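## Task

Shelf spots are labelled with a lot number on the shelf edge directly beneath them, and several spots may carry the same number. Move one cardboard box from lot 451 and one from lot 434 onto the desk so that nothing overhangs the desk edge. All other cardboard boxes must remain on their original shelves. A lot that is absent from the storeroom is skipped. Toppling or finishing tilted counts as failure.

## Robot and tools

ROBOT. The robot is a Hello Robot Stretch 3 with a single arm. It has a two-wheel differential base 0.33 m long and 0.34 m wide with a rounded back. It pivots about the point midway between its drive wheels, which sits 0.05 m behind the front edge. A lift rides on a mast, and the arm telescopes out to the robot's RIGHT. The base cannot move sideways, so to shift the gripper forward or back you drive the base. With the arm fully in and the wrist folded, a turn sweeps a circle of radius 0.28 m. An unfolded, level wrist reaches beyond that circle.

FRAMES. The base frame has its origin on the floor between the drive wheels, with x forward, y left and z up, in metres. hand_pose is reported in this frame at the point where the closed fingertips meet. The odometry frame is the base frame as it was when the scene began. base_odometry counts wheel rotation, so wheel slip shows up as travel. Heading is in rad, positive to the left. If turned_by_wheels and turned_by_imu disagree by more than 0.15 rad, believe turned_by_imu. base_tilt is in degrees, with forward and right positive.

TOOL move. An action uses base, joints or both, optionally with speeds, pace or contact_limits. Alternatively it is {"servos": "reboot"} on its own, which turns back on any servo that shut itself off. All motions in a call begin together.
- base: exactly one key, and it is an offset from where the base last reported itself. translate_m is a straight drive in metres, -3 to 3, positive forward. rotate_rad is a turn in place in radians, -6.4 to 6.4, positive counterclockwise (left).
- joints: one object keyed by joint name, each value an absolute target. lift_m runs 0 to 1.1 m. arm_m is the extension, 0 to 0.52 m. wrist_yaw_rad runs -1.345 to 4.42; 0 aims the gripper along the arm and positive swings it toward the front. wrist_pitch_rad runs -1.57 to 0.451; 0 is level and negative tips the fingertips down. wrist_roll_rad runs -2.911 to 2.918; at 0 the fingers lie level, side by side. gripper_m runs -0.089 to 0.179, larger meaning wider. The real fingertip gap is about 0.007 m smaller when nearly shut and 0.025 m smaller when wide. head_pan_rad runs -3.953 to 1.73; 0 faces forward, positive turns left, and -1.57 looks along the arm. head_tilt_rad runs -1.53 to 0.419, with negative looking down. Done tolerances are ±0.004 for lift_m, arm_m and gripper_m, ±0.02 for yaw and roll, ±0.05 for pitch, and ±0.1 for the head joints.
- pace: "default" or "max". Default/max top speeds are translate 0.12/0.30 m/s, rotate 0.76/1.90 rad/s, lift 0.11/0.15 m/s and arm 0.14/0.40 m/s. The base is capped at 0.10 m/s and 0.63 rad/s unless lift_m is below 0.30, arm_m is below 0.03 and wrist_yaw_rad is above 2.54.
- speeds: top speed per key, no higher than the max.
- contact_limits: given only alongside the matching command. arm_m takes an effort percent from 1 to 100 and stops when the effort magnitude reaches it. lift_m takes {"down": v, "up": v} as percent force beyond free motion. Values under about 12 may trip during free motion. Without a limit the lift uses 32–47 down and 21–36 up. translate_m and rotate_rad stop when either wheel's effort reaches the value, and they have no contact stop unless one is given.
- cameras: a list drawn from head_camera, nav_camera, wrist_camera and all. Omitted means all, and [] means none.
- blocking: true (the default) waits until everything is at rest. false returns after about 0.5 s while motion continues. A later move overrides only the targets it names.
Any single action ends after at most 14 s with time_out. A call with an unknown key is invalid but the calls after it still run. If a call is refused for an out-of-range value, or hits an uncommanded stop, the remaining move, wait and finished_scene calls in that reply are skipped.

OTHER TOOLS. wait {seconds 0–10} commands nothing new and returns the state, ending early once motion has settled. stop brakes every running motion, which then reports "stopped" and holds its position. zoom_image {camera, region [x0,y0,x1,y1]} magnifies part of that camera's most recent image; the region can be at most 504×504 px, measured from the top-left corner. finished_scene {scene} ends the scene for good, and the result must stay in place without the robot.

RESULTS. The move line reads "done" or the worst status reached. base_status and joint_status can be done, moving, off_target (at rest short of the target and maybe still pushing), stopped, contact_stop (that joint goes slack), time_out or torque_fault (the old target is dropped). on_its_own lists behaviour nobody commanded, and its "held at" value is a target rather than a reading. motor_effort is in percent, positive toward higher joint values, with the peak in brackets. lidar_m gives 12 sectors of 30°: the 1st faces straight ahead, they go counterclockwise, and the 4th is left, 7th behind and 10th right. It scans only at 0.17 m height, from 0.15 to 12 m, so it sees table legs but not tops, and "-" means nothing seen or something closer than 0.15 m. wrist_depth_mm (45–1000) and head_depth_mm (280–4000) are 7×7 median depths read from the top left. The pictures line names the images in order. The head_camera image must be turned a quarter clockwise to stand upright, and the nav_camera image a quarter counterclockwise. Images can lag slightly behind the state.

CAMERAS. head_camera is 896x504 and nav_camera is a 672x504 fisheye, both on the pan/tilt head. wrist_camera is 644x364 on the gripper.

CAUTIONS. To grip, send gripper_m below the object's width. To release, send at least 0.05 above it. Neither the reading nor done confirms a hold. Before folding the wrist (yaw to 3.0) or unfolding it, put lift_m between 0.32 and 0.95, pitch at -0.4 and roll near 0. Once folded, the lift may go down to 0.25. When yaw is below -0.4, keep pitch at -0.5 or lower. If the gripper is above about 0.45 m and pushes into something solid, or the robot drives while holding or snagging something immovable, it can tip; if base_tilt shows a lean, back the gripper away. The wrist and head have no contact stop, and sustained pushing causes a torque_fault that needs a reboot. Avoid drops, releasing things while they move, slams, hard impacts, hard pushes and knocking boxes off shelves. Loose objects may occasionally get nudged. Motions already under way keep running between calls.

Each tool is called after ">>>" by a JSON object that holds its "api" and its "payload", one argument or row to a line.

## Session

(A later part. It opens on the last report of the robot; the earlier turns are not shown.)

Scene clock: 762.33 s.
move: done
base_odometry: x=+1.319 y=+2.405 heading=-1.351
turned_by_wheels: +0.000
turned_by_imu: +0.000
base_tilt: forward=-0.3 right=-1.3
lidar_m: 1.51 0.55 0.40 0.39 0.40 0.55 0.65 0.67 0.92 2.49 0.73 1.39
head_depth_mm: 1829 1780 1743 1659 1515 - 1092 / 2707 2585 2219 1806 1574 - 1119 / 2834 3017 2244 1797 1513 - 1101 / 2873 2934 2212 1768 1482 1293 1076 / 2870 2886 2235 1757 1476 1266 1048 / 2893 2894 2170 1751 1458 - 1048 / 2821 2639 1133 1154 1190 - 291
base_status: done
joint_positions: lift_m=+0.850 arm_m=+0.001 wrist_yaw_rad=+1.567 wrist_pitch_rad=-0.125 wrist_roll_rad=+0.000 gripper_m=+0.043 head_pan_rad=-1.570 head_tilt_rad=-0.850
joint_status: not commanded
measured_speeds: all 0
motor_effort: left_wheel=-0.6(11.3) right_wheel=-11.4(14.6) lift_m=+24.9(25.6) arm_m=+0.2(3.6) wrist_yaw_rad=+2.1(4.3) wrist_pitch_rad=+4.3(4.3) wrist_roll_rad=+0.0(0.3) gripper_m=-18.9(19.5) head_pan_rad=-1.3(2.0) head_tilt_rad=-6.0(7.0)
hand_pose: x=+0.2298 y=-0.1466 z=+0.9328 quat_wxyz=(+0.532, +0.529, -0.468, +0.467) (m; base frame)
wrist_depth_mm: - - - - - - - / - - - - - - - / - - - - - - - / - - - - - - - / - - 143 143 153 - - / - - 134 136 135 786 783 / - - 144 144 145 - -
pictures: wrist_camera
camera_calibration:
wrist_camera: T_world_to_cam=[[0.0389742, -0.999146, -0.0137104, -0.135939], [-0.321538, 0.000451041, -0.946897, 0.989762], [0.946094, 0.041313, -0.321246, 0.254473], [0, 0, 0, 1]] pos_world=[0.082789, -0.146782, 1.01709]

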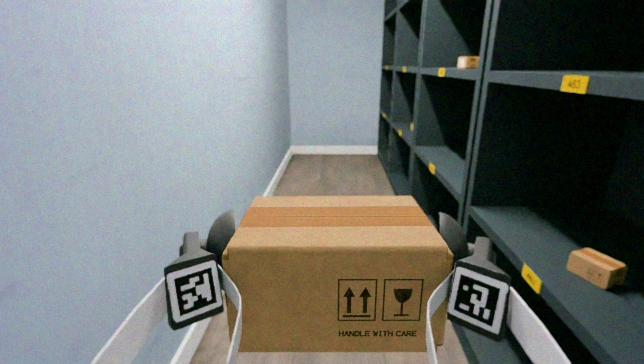

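>>> {"api": "move", "payload": {
  "base": {"rotate_rad": -1.595},
  "cameras": []
}}

>>> {"api": "move", "payload": {
  "base": {"translate_m": 1.2},
  "joints": {"head_pan_rad": 0.0, "head_tilt_rad": -0.4},
  "cameras": ["nav_camera"]
}}

Scene clock: 773.17 s.
move: done
base_odometry: x=+1.319 y=+2.405 heading=-2.945
turned_by_wheels: -1.595
turned_by_imu: -1.569
base_tilt: forward=-0.3 right=-1.2
lidar_m: 2.39 0.72 1.39 1.59 0.56 0.40 0.39 0.40 0.54 0.64 0.67 0.91
head_depth_mm: 532 610 715 864 985 - 1039 / 532 609 717 867 1054 - 1122 / 531 609 715 866 1016 - 1099 / 531 609 713 865 1015 1262 1073 / 531 610 714 864 1094 1261 1052 / 530 608 712 861 1094 - 1055 / 530 608 710 866 1091 - 291
base_status: done
joint_positions: lift_m=+0.850 arm_m=+0.001 wrist_yaw_rad=+1.567 wrist_pitch_rad=-0.125 wrist_roll_rad=+0.000 gripper_m=+0.043 head_pan_rad=-1.570 head_tilt_rad=-0.850
joint_status: not commanded
measured_speeds: all 0
motor_effort: left_wheel=+8.1(12.5) right_wheel=-10.9(13.7) lift_m=+25.8(26.1) arm_m=-5.0(5.0) wrist_yaw_rad=+2.1(3.4) wrist_pitch_rad=+4.1(4.4) wrist_roll_rad=+0.1(0.4) gripper_m=-18.9(19.4) head_pan_rad=-0.8(1.8) head_tilt_rad=-5.8(6.4)
hand_pose: x=+0.2298 y=-0.1465 z=+0.9328 quat_wxyz=(+0.532, +0.529, -0.468, +0.467) (m; base frame)
wrist_depth_mm: - - - - - - 598 / - - - - - - 599 / - - - - - - 593 / - - - - - - 599 / - - 143 143 152 - 604 / - - 134 135 135 122 597 / - - 144 144 145 125 597
pictures: none
No camera images: "cameras" was empty.

Scene clock: 786.30 s.
move: done
base_odometry: x=+0.143 y=+2.171 heading=-2.945
turned_by_wheels: +0.000
turned_by_imu: +0.000
base_tilt: forward=-0.3 right=-1.2
lidar_m: 2.17 1.88 2.66 0.47 0.41 0.55 1.58 0.91 0.66 0.63 0.65 0.88
head_depth_mm: 1708 1678 1641 1627 1605 1591 1402 / 1839 1941 2063 2222 2196 1799 1421 / 1837 1944 2070 2260 2347 1777 1411 / 1845 1952 2067 2230 2319 1762 1403 / 1826 1947 2085 2229 2326 1764 1388 / 1823 1943 2088 2227 2297 1739 1387 / 1810 1918 2064 2218 2308 1739 1383
base_status: done
joint_positions: lift_m=+0.850 arm_m=+0.001 wrist_yaw_rad=+1.567 wrist_pitch_rad=-0.125 wrist_roll_rad=+0.000 gripper_m=+0.043 head_pan_rad=+0.000 head_tilt_rad=-0.400
joint_status: all done
measured_speeds: all 0
motor_effort: left_wheel=+7.9(11.9) right_wheel=+1.4(11.1) lift_m=+26.9(27.2) arm_m=-7.6(13.3) wrist_yaw_rad=+1.9(3.5) wrist_pitch_rad=+4.2(4.4) wrist_roll_rad=+0.1(0.3) gripper_m=-19.0(19.5) head_pan_rad=-2.8(4.7) head_tilt_rad=-4.4(6.8)
hand_pose: x=+0.2298 y=-0.1465 z=+0.9328 quat_wxyz=(+0.532, +0.529, -0.468, +0.467) (m; base frame)
wrist_depth_mm: - - - - - - 612 / - - - - - - 610 / - - - - - - 606 / - - - - - - 609 / - - 143 143 152 - 607 / - 123 134 135 135 - 609 / - - 144 144 145 122 602
pictures: nav_camera (sideways)
camera_calibration:
nav_camera: T_world_to_cam=[[0.364958, 0.0170455, 0.930868, -1.17063], [0.0156239, -0.999804, 0.0121823, 0.0341772], [0.930893, 0.0100978, -0.365152, 0.422842], [0, 0, 0, 1]] pos_world=[0.033076, 0.0498547, 1.24369]

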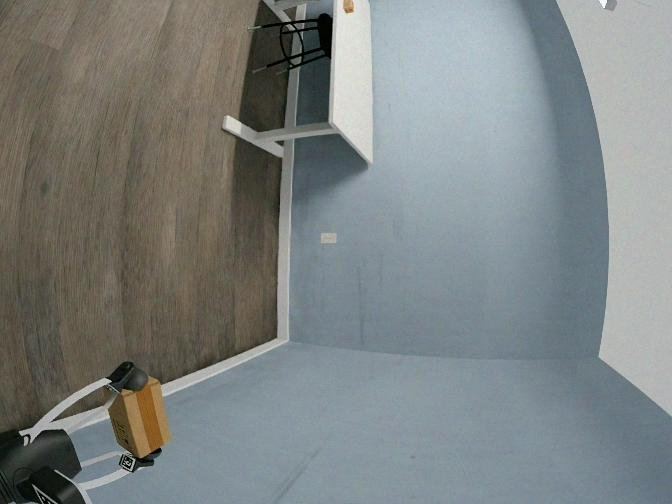

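>>> {"api": "move", "payload": {
  "base": {"translate_m": 0.65},
  "cameras": []
}}

>>> {"api": "move", "payload": {
  "base": {"rotate_rad": 1.598},
  "joints": {"head_pan_rad": -1.57, "head_tilt_rad": -0.5},
  "cameras": []
}}

>>> {"api": "move", "payload": {
  "base": {"translate_m": 1.1},
  "cameras": ["nav_camera", "head_camera"]
}}

Scene clock: 801.30 s.
move: done
base_odometry: x=-0.495 y=+2.044 heading=-2.945
turned_by_wheels: +0.000
turned_by_imu: +0.000
base_tilt: forward=-0.2 right=-1.3
lidar_m: 1.53 1.33 1.65 3.06 1.09 0.85 2.22 0.90 0.65 0.62 0.65 0.88
head_depth_mm: 1292 1376 1458 1546 1588 1564 1403 / 1281 1367 1452 1551 1696 1776 1418 / 1281 1369 1460 1568 1695 1777 1413 / 1280 1356 1455 1566 1682 1773 1409 / 1273 1356 1444 1555 1676 1759 1398 / 1271 1358 1446 1549 1683 1749 1395 / 1265 1360 1448 1538 1671 1749 1380
base_status: done
joint_positions: lift_m=+0.850 arm_m=+0.001 wrist_yaw_rad=+1.567 wrist_pitch_rad=-0.125 wrist_roll_rad=+0.000 gripper_m=+0.043 head_pan_rad=+0.000 head_tilt_rad=-0.400
joint_status: not commanded
measured_speeds: all 0
motor_effort: left_wheel=+7.9(11.8) right_wheel=+1.6(11.0) lift_m=+27.9(28.3) arm_m=-2.6(6.7) wrist_yaw_rad=+1.2(3.2) wrist_pitch_rad=+4.2(4.3) wrist_roll_rad=+0.1(0.3) gripper_m=-18.8(19.5) head_pan_rad=-2.9(3.8) head_tilt_rad=-3.2(4.5)
hand_pose: x=+0.2298 y=-0.1465 z=+0.9328 quat_wxyz=(+0.532, +0.529, -0.468, +0.467) (m; base frame)
wrist_depth_mm: - - - - - - 595 / - - - - - - 599 / - - - - - - 594 / - - - - - - 602 / - - 143 143 152 - 601 / - 124 134 135 135 - 603 / - - 144 144 145 122 601
pictures: none
No camera images: "cameras" was empty.

Scene clock: 804.93 s.
move: done
base_odometry: x=-0.495 y=+2.044 heading=-1.347
turned_by_wheels: +1.598
turned_by_imu: +1.572
base_tilt: forward=-0.4 right=-1.2
lidar_m: 2.91 1.07 0.86 2.22 0.89 0.65 0.62 0.65 0.89 1.53 1.33 1.81
head_depth_mm: 1270 1371 1492 1590 1641 1536 1317 / 1264 1377 1480 1635 1822 1617 1347 / 1265 1364 1490 1636 1815 1609 1334 / 1268 1366 1484 1636 1815 1591 1311 / 1263 1369 1484 1641 1799 1585 1294 / 1265 1364 1488 1634 1801 1579 1291 / 1260 1363 1488 1627 1792 1573 1286
base_status: done
joint_positions: lift_m=+0.850 arm_m=+0.001 wrist_yaw_rad=+1.567 wrist_pitch_rad=-0.125 wrist_roll_rad=+0.000 gripper_m=+0.043 head_pan_rad=-1.571 head_tilt_rad=-0.503
joint_status: all done
measured_speeds: all 0
motor_effort: left_wheel=-8.8(13.0) right_wheel=+9.1(12.5) lift_m=+28.3(28.6) arm_m=-9.7(9.7) wrist_yaw_rad=+2.9(3.8) wrist_pitch_rad=+4.3(4.4) wrist_roll_rad=+0.0(0.3) gripper_m=-18.8(19.4) head_pan_rad=+3.8(5.5) head_tilt_rad=+1.8(7.7)
hand_pose: x=+0.2298 y=-0.1465 z=+0.9328 quat_wxyz=(+0.532, +0.529, -0.468, +0.467) (m; base frame)
wrist_depth_mm: - - - - - - - / - - - - - - - / - - - - - - - / - - - - - - - / - - 143 142 152 - - / - 123 134 135 135 - - / - - 144 144 145 - -
pictures: none
No camera images: "cameras" was empty.

Scene clock: 817.07 s.
move: done
base_odometry: x=-0.251 y=+0.972 heading=-1.348
turned_by_wheels: +0.000
turned_by_imu: +0.001
base_tilt: forward=-0.3 right=-1.2
lidar_m: 2.56 1.07 0.78 0.76 0.79 1.78 1.71 1.78 1.12 1.03 1.01 2.15
head_depth_mm: 1265 1374 1495 1622 1005 1627 1330 / 1260 1369 1483 1368 992 1569 1317 / 1263 1376 1495 1347 983 1556 1320 / 1267 1369 1488 1336 978 1613 1313 / 1269 1365 1491 1321 964 1593 1298 / 1263 1372 1488 1308 963 1534 1285 / 1267 1361 1479 1295 996 1568 1289
base_status: done
joint_positions: lift_m=+0.850 arm_m=+0.001 wrist_yaw_rad=+1.567 wrist_pitch_rad=-0.125 wrist_roll_rad=+0.000 gripper_m=+0.043 head_pan_rad=-1.570 head_tilt_rad=-0.500
joint_status: not commanded
measured_speeds: all 0
motor_effort: left_wheel=+0.1(8.6) right_wheel=+10.3(14.1) lift_m=+29.6(29.7) arm_m=-1.0(13.5) wrist_yaw_rad=+0.9(3.7) wrist_pitch_rad=+4.2(4.4) wrist_roll_rad=+0.1(0.3) gripper_m=-19.1(19.5) head_pan_rad=+3.6(4.4) head_tilt_rad=+4.5(5.3)
hand_pose: x=+0.2298 y=-0.1465 z=+0.9328 quat_wxyz=(+0.532, +0.529, -0.468, +0.467) (m; base frame)
wrist_depth_mm: - - - - - - - / - - - - - - - / - - - - - - - / - - - - - - - / - - 143 143 152 - - / - 123 134 135 135 - - / - - 144 144 145 - -
pictures: head_camera (sideways), nav_camera (sideways)
camera_calibration:
head_camera: T_world_to_cam=[[-0.0466171, 0.432321, -0.900514, 1.18756], [0.997505, -0.0276992, -0.064936, 0.0780435], [-0.0530167, -0.901294, -0.429951, 0.515475], [0, 0, 0, 1]] pos_world=[0.0048409, -0.0466526, 1.29612]
nav_camera: T_world_to_cam=[[0.0173528, -0.455981, 0.88982, -1.11495], [-0.999791, -0.0175225, 0.0105182, 0.0426246], [0.0107957, -0.889817, -0.45619, 0.54692], [0, 0, 0, 1]] pos_world=[0.0560588, -0.0209899, 1.24116]

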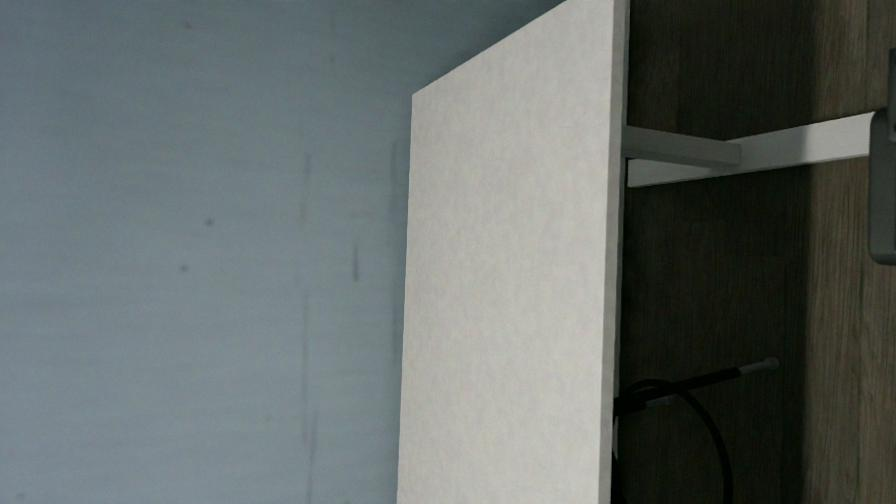

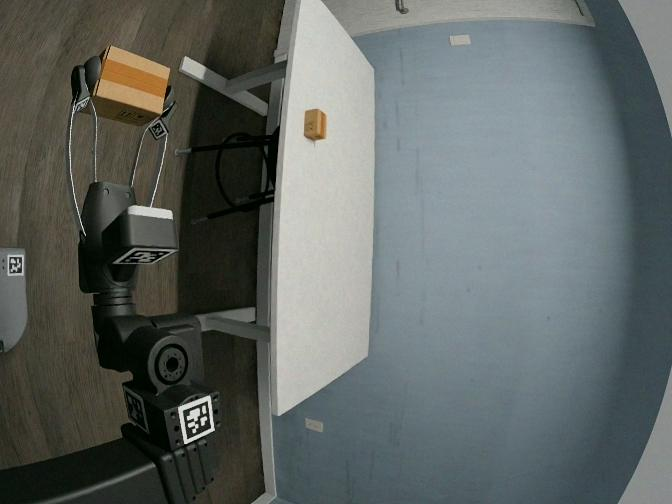

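>>> {"api": "move", "payload": {
  "joints": {"wrist_yaw_rad": 0.0},
  "speeds": {"wrist_yaw_rad": 0.6},
  "cameras": []
}}

>>> {"api": "move", "payload": {
  "joints": {"arm_m": 0.485},
  "contact_limits": {"arm_m": 35},
  "cameras": ["head_camera"]
}}

>>> {"api": "move", "payload": {
  "joints": {"lift_m": 0.71},
  "speeds": {"lift_m": 0.08},
  "cameras": ["wrist_camera", "head_camera"]
}}

Scene clock: 834.57 s.
move: done
base_odometry: x=-0.251 y=+0.972 heading=-1.348
turned_by_wheels: +0.000
turned_by_imu: +0.000
base_tilt: forward=-0.2 right=-1.1
lidar_m: 2.56 1.07 0.78 0.76 0.78 1.78 1.71 1.78 1.11 1.03 1.01 2.15
head_depth_mm: 1267 1370 1499 1624 1001 1631 1321 / 1264 1370 1498 1369 992 1568 1316 / 1263 1369 1500 1349 989 460 1217 / 1266 1365 1495 1340 975 452 284 / 1264 1369 1486 1316 972 1450 1303 / 1270 1368 1486 1301 959 1526 1289 / 1269 1371 1492 1291 999 1572 1290
base_status: not commanded
joint_positions: lift_m=+0.850 arm_m=+0.001 wrist_yaw_rad=+0.003 wrist_pitch_rad=-0.125 wrist_roll_rad=+0.000 gripper_m=+0.043 head_pan_rad=-1.570 head_tilt_rad=-0.500
joint_status: all done
measured_speeds: all 0
motor_effort: left_wheel=+0.4(0.9) right_wheel=+10.9(11.5) lift_m=+30.3(30.5) arm_m=+5.1(6.1) wrist_yaw_rad=-3.1(6.9) wrist_pitch_rad=+4.2(4.3) wrist_roll_rad=-0.2(0.3) gripper_m=-18.8(19.3) head_pan_rad=+3.3(3.8) head_tilt_rad=+3.9(4.9)
hand_pose: x=-0.0207 y=-0.3968 z=+0.9328 quat_wxyz=(+0.706, +0.046, -0.705, -0.044) (m; base frame)
wrist_depth_mm: - - - - - - - / - - - - - - - / - - - - - - - / - - - - - - - / - - 143 143 150 - - / - 123 134 135 135 - - / - - 144 144 145 - -
pictures: none
No camera images: "cameras" was empty.

Scene clock: 839.30 s.
move: done
base_odometry: x=-0.251 y=+0.972 heading=-1.348
turned_by_wheels: +0.000
turned_by_imu: +0.000
base_tilt: forward=-0.2 right=-1.3
lidar_m: 2.57 1.07 0.78 0.76 0.79 1.78 1.71 1.78 1.12 1.03 1.00 2.15
head_depth_mm: 1266 1369 1499 1614 960 302 - / 1269 1362 1496 1366 385 368 1282 / 1271 1372 1482 611 982 1570 1311 / 1266 1370 1486 653 971 1611 1306 / 1264 1367 1491 1308 964 1580 1305 / 1262 1363 1485 1305 956 1524 1286 / 1265 1368 1496 1287 994 1569 1289
base_status: not commanded
joint_positions: lift_m=+0.850 arm_m=+0.485 wrist_yaw_rad=+0.003 wrist_pitch_rad=-0.125 wrist_roll_rad=+0.000 gripper_m=+0.043 head_pan_rad=-1.570 head_tilt_rad=-0.500
joint_status: all done
measured_speeds: all 0
motor_effort: left_wheel=+0.3(0.7) right_wheel=+10.4(11.2) lift_m=+30.0(30.8) arm_m=+12.6(15.1) wrist_yaw_rad=-2.8(4.6) wrist_pitch_rad=+4.3(4.4) wrist_roll_rad=+0.3(0.3) gripper_m=-18.9(19.4) head_pan_rad=+3.5(3.9) head_tilt_rad=+3.7(5.1)
contact_limits: arm_m 35 (drawing in: default 31, maximum 55; extending or still: default 40, maximum 69)
hand_pose: x=-0.0207 y=-0.8812 z=+0.9328 quat_wxyz=(+0.706, +0.046, -0.705, -0.044) (m; base frame)
wrist_depth_mm: - - - - - - - / - - - - - - - / - - - - - - - / - - - - - - - / - - 143 143 151 - - / - - 134 135 135 - - / - - 142 142 144 - -
pictures: head_camera (sideways)
camera_calibration:
head_camera: T_world_to_cam=[[-0.0466225, 0.4322, -0.900572, 1.18763], [0.997505, -0.0277038, -0.0649363, 0.0780437], [-0.0530148, -0.901352, -0.42983, 0.515315], [0, 0, 0, 1]] pos_world=[0.00484088, -0.0466531, 1.29612]

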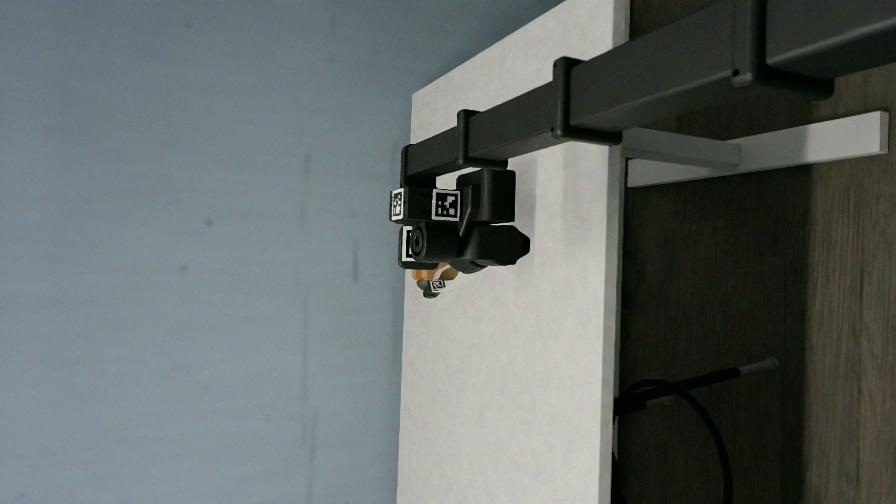

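Scene clock: 841.73 s.
move: done
base_odometry: x=-0.251 y=+0.972 heading=-1.348
turned_by_wheels: +0.000
turned_by_imu: +0.000
base_tilt: forward=-0.2 right=-1.1
lidar_m: 2.56 1.07 0.78 0.75 0.79 1.77 1.71 1.77 1.11 1.03 1.01 2.14
head_depth_mm: 1273 1366 1484 1625 999 1637 1316 / 1265 1380 1501 1361 994 502 388 / 1269 1369 1483 1347 672 1515 1311 / 1271 1369 1501 1331 706 1598 1307 / 1269 1366 1490 1314 968 1589 1305 / 1263 1361 1490 1303 963 1531 1294 / 1258 1369 1484 1289 996 1569 1285
base_status: not commanded
joint_positions: lift_m=+0.710 arm_m=+0.485 wrist_yaw_rad=+0.003 wrist_pitch_rad=-0.126 wrist_roll_rad=+0.000 gripper_m=+0.043 head_pan_rad=-1.570 head_tilt_rad=-0.500
joint_status: all done
measured_speeds: all 0
motor_effort: left_wheel=+0.3(0.6) right_wheel=+10.1(11.3) lift_m=+24.0(29.1) arm_m=+8.3(13.4) wrist_yaw_rad=-2.7(4.6) wrist_pitch_rad=+4.2(4.4) wrist_roll_rad=-0.3(0.3) gripper_m=-18.9(19.2) head_pan_rad=+3.2(3.8) head_tilt_rad=+4.1(4.4)
contact_limits: arm_m 35 (drawing in: default 31, maximum 55; extending or still: default 40, maximum 69)
hand_pose: x=-0.0207 y=-0.8812 z=+0.7927 quat_wxyz=(+0.706, +0.046, -0.705, -0.044) (m; base frame)
wrist_depth_mm: - - - - - - - / - - - - - - - / - - - - - - - / - - - - - - - / - - 143 143 151 - - / - - 134 135 135 - - / - - 142 142 143 - -
pictures: head_camera (sideways), wrist_camera
camera_calibration:
head_camera: T_world_to_cam=[[-0.0466225, 0.4322, -0.900572, 1.18763], [0.997505, -0.0277038, -0.0649363, 0.0780437], [-0.0530148, -0.901352, -0.42983, 0.515315], [0, 0, 0, 1]] pos_world=[0.00484088, -0.0466531, 1.29612]
wrist_camera: T_world_to_cam=[[-0.99886, -0.0457102, -0.0137313, -0.0434826], [-0.00170318, 0.321653, -0.946856, 1.0665], [0.0476977, -0.945754, -0.321364, -0.411478], [0, 0, 0, 1]] pos_world=[-0.02199, -0.734186, 0.876987]

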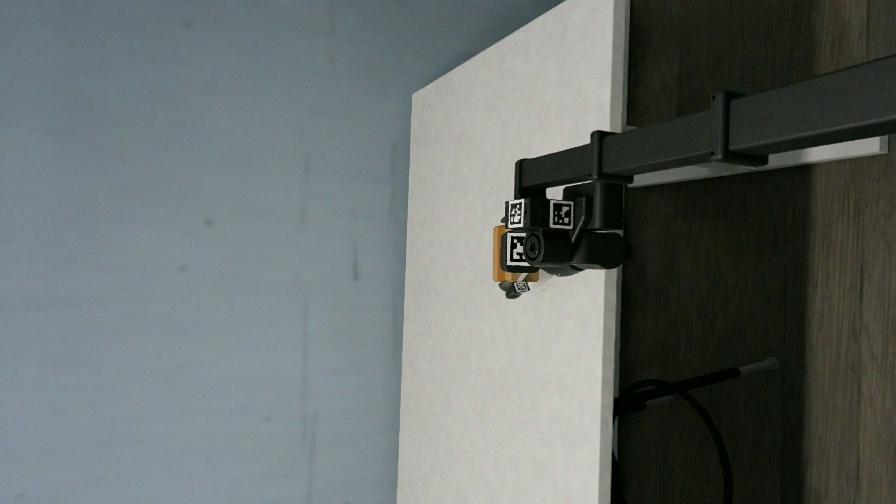

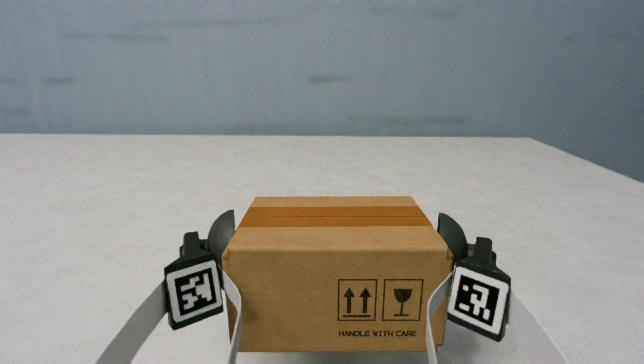

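>>> {"api": "move", "payload": {
  "joints": {"lift_m": 0.662},
  "speeds": {"lift_m": 0.02},
  "contact_limits": {"lift_m": {"down": 14}},
  "cameras": ["wrist_camera"]
}}

Scene clock: 851.77 s.
move: done
base_odometry: x=-0.251 y=+0.972 heading=-1.348
turned_by_wheels: +0.000
turned_by_imu: +0.000
base_tilt: forward=-0.4 right=-1.4
lidar_m: 2.56 1.07 0.78 0.75 0.79 1.78 1.71 1.78 1.12 1.03 1.00 2.15
head_depth_mm: 1273 1369 1492 1626 1000 1633 1328 / 1273 1369 1500 1368 987 1577 438 / 1272 1374 1493 1350 718 694 1275 / 1259 1360 1496 1337 757 1554 1306 / 1260 1371 1487 1316 966 1589 1300 / 1263 1363 1482 1305 961 1548 1290 / 1262 1375 1488 1288 997 1573 1289
base_status: not commanded
joint_positions: lift_m=+0.662 arm_m=+0.485 wrist_yaw_rad=+0.003 wrist_pitch_rad=-0.092 wrist_roll_rad=+0.000 gripper_m=+0.043 head_pan_rad=-1.570 head_tilt_rad=-0.500
joint_status: all done
measured_speeds: all 0
motor_effort: left_wheel=+0.1(0.8) right_wheel=+10.7(11.0) lift_m=+22.4(27.3) arm_m=-3.1(3.1) wrist_yaw_rad=-2.5(4.6) wrist_pitch_rad=-2.0(4.3) wrist_roll_rad=+0.0(0.3) gripper_m=-18.9(19.3) head_pan_rad=+2.8(4.1) head_tilt_rad=+3.7(4.3)
contact_limits: arm_m 35 (drawing in: default 31, maximum 55; extending or still: default 40, maximum 69); lift_m down 14 (down: maximum 72; up: maximum 65)
hand_pose: x=-0.0207 y=-0.8829 z=+0.7533 quat_wxyz=(+0.707, +0.034, -0.706, -0.032) (m; base frame)
wrist_depth_mm: - - - - - - - / - - - - - - - / - - - - - - - / - - - - - - - / - - 142 142 150 - - / - - 134 135 135 122 - / - - 143 142 143 - -
pictures: wrist_camera
camera_calibration:
wrist_camera: T_world_to_cam=[[-0.998861, -0.0461191, -0.0122727, -0.0455598], [-0.00160107, 0.289397, -0.957208, 1.00906], [0.0476972, -0.956097, -0.289141, -0.459193], [0, 0, 0, 1]] pos_world=[-0.0219901, -0.733154, 0.832549]

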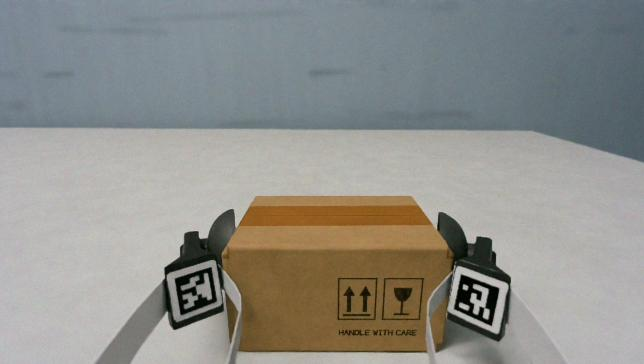

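Pressed a bit; raise slightly to 0.668, release.

>>> {"api": "move", "payload": {
  "joints": {"lift_m": 0.669},
  "speeds": {"lift_m": 0.02},
  "cameras": []
}}

>>> {"api": "move", "payload": {
  "joints": {"gripper_m": 0.179},
  "cameras": ["wrist_camera"]
}}

>>> {"api": "move", "payload": {
  "joints": {"arm_m": 0.2},
  "speeds": {"arm_m": 0.08},
  "cameras": ["wrist_camera", "head_camera"]
}}

Scene clock: 858.83 s.
move: done
base_odometry: x=-0.251 y=+0.972 heading=-1.348
turned_by_wheels: +0.000
turned_by_imu: +0.000
base_tilt: forward=-0.2 right=-1.2
lidar_m: 2.55 1.07 0.78 0.76 0.78 1.78 1.72 1.78 1.11 1.03 1.00 2.15
head_depth_mm: 1263 1370 1495 1605 998 1636 1326 / 1270 1365 1484 1361 988 1567 431 / 1257 1368 1494 1346 709 1468 1281 / 1265 1365 1496 1337 721 1605 1307 / 1265 1362 1490 1312 969 1586 1297 / 1269 1376 1485 1313 963 1535 1298 / 1267 1372 1493 1294 1001 1583 1284
base_status: not commanded
joint_positions: lift_m=+0.669 arm_m=+0.485 wrist_yaw_rad=+0.003 wrist_pitch_rad=-0.115 wrist_roll_rad=+0.000 gripper_m=+0.043 head_pan_rad=-1.570 head_tilt_rad=-0.500
joint_status: all done
measured_speeds: all 0
motor_effort: left_wheel=+1.2(1.2) right_wheel=+10.4(11.3) lift_m=+30.9(32.5) arm_m=-9.6(9.7) wrist_yaw_rad=-2.4(4.5) wrist_pitch_rad=+2.2(2.5) wrist_roll_rad=+0.0(0.3) gripper_m=-18.6(19.3) head_pan_rad=+2.7(3.5) head_tilt_rad=+3.3(4.2)
contact_limits: arm_m 35 (drawing in: default 31, maximum 55; extending or still: default 40, maximum 69)
hand_pose: x=-0.0207 y=-0.8818 z=+0.7544 quat_wxyz=(+0.706, +0.042, -0.706, -0.040) (m; base frame)
wrist_depth_mm: - - - - - - - / - - - - - - - / - - - - - - - / - - - - - - - / - - 142 142 150 - - / - - 134 135 135 - - / - - 143 144 144 - -
pictures: none
No camera images: "cameras" was empty.

Scene clock: 860.73 s.
move: done
base_odometry: x=-0.251 y=+0.972 heading=-1.348
turned_by_wheels: +0.000
turned_by_imu: +0.000
base_tilt: forward=-0.3 right=-1.1
lidar_m: 2.57 1.07 0.78 0.76 0.79 1.77 1.71 1.78 1.11 1.03 1.00 2.15
head_depth_mm: 1269 1369 1491 1627 996 1630 1333 / 1268 1373 1500 1368 992 1572 432 / 1263 1375 1495 1350 707 1460 1274 / 1268 1370 1495 1331 718 1593 1310 / 1266 1372 1492 1316 957 1595 1301 / 1271 1361 1485 1311 959 1533 1294 / 1262 1373 1478 1291 997 1569 1294
base_status: not commanded
joint_positions: lift_m=+0.669 arm_m=+0.485 wrist_yaw_rad=+0.002 wrist_pitch_rad=-0.116 wrist_roll_rad=+0.000 gripper_m=+0.179 head_pan_rad=-1.570 head_tilt_rad=-0.500
joint_status: all done
measured_speeds: all 0
motor_effort: left_wheel=+0.1(0.8) right_wheel=+10.4(11.3) lift_m=+30.4(31.5) arm_m=-12.7(13.1) wrist_yaw_rad=-2.1(4.4) wrist_pitch_rad=+2.4(2.6) wrist_roll_rad=+0.0(0.3) gripper_m=+0.6(83.3) head_pan_rad=+3.2(4.1) head_tilt_rad=+2.6(3.9)
contact_limits: arm_m 35 (drawing in: default 31, maximum 55; extending or still: default 40, maximum 69)
hand_pose: x=-0.0209 y=-0.8817 z=+0.7541 quat_wxyz=(+0.706, +0.042, -0.706, -0.040) (m; base frame)
wrist_depth_mm: - - - - - - - / - - - - - - - / - - - - - - - / - - - - - - - / - 142 134 142 151 - - / - 126 136 135 135 - - / - - 142 142 143 - 105
pictures: wrist_camera
camera_calibration:
wrist_camera: T_world_to_cam=[[-0.998894, -0.045084, -0.0133611, -0.0438668], [-0.00139741, 0.31248, -0.949923, 1.02445], [0.0470014, -0.948854, -0.312197, -0.433976], [0, 0, 0, 1]] pos_world=[-0.0219892, -0.733877, 0.837076]

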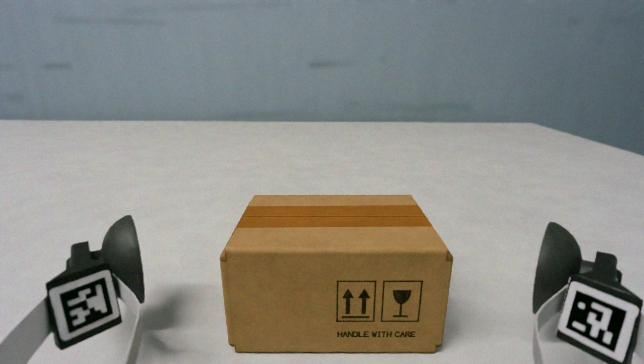

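Scene clock: 865.17 s.
move: done
base_odometry: x=-0.251 y=+0.972 heading=-1.348
turned_by_wheels: +0.000
turned_by_imu: +0.000
base_tilt: forward=-0.2 right=-1.2
lidar_m: 2.56 1.07 0.78 0.76 0.79 1.77 1.71 1.78 1.12 1.03 1.00 2.15
head_depth_mm: 1268 1383 1495 1618 1001 1634 1327 / 1266 1378 1486 1366 994 1579 435 / 1267 1369 1492 1347 988 1496 439 / 1262 1371 1490 1338 952 548 459 / 1262 1374 1492 1320 969 1550 1300 / 1262 1364 1485 1307 965 1535 1296 / 1266 1359 1485 1291 994 1585 1288
base_status: not commanded
joint_positions: lift_m=+0.669 arm_m=+0.200 wrist_yaw_rad=+0.002 wrist_pitch_rad=-0.116 wrist_roll_rad=+0.000 gripper_m=+0.179 head_pan_rad=-1.570 head_tilt_rad=-0.500
joint_status: all done
measured_speeds: all 0
motor_effort: left_wheel=+0.2(0.7) right_wheel=+10.5(11.5) lift_m=+28.7(31.4) arm_m=-12.7(15.1) wrist_yaw_rad=-3.1(4.2) wrist_pitch_rad=+2.5(2.6) wrist_roll_rad=+0.0(0.3) gripper_m=+0.5(1.3) head_pan_rad=+3.1(4.1) head_tilt_rad=+2.7(4.0)
hand_pose: x=-0.0209 y=-0.5967 z=+0.7541 quat_wxyz=(+0.706, +0.042, -0.706, -0.040) (m; base frame)
wrist_depth_mm: - - - - - - - / - - - - - - - / - - - 409 - - - / - - - - - - - / - 143 - - - 687 - / 119 144 - - - - - / - - - - - - 105
pictures: head_camera (sideways), wrist_camera
camera_calibration:
head_camera: T_world_to_cam=[[-0.0466225, 0.4322, -0.900572, 1.18763], [0.997505, -0.0277038, -0.0649363, 0.0780437], [-0.0530148, -0.901352, -0.42983, 0.515315], [0, 0, 0, 1]] pos_world=[0.00484088, -0.0466531, 1.29612]
wrist_camera: T_world_to_cam=[[-0.998894, -0.045084, -0.0133611, -0.0310179], [-0.00139741, 0.31248, -0.949923, 0.935393], [0.0470014, -0.948854, -0.312197, -0.163552], [0, 0, 0, 1]] pos_world=[-0.0219892, -0.448877, 0.837076]

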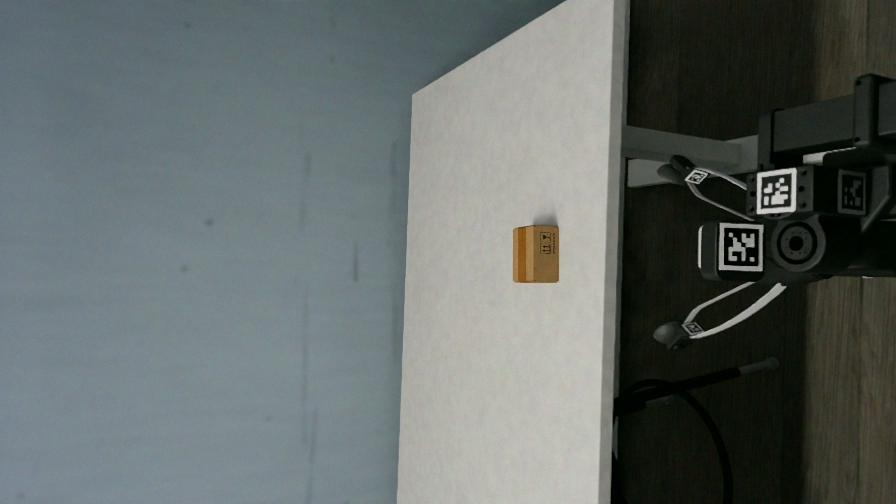

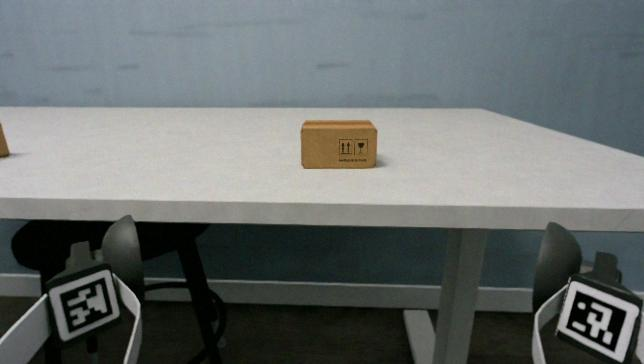

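Both on the desk, gripper clear.

>>> {"api": "finished_scene", "payload": {
  "scene": 2
}}

The scene is finished: the task was done.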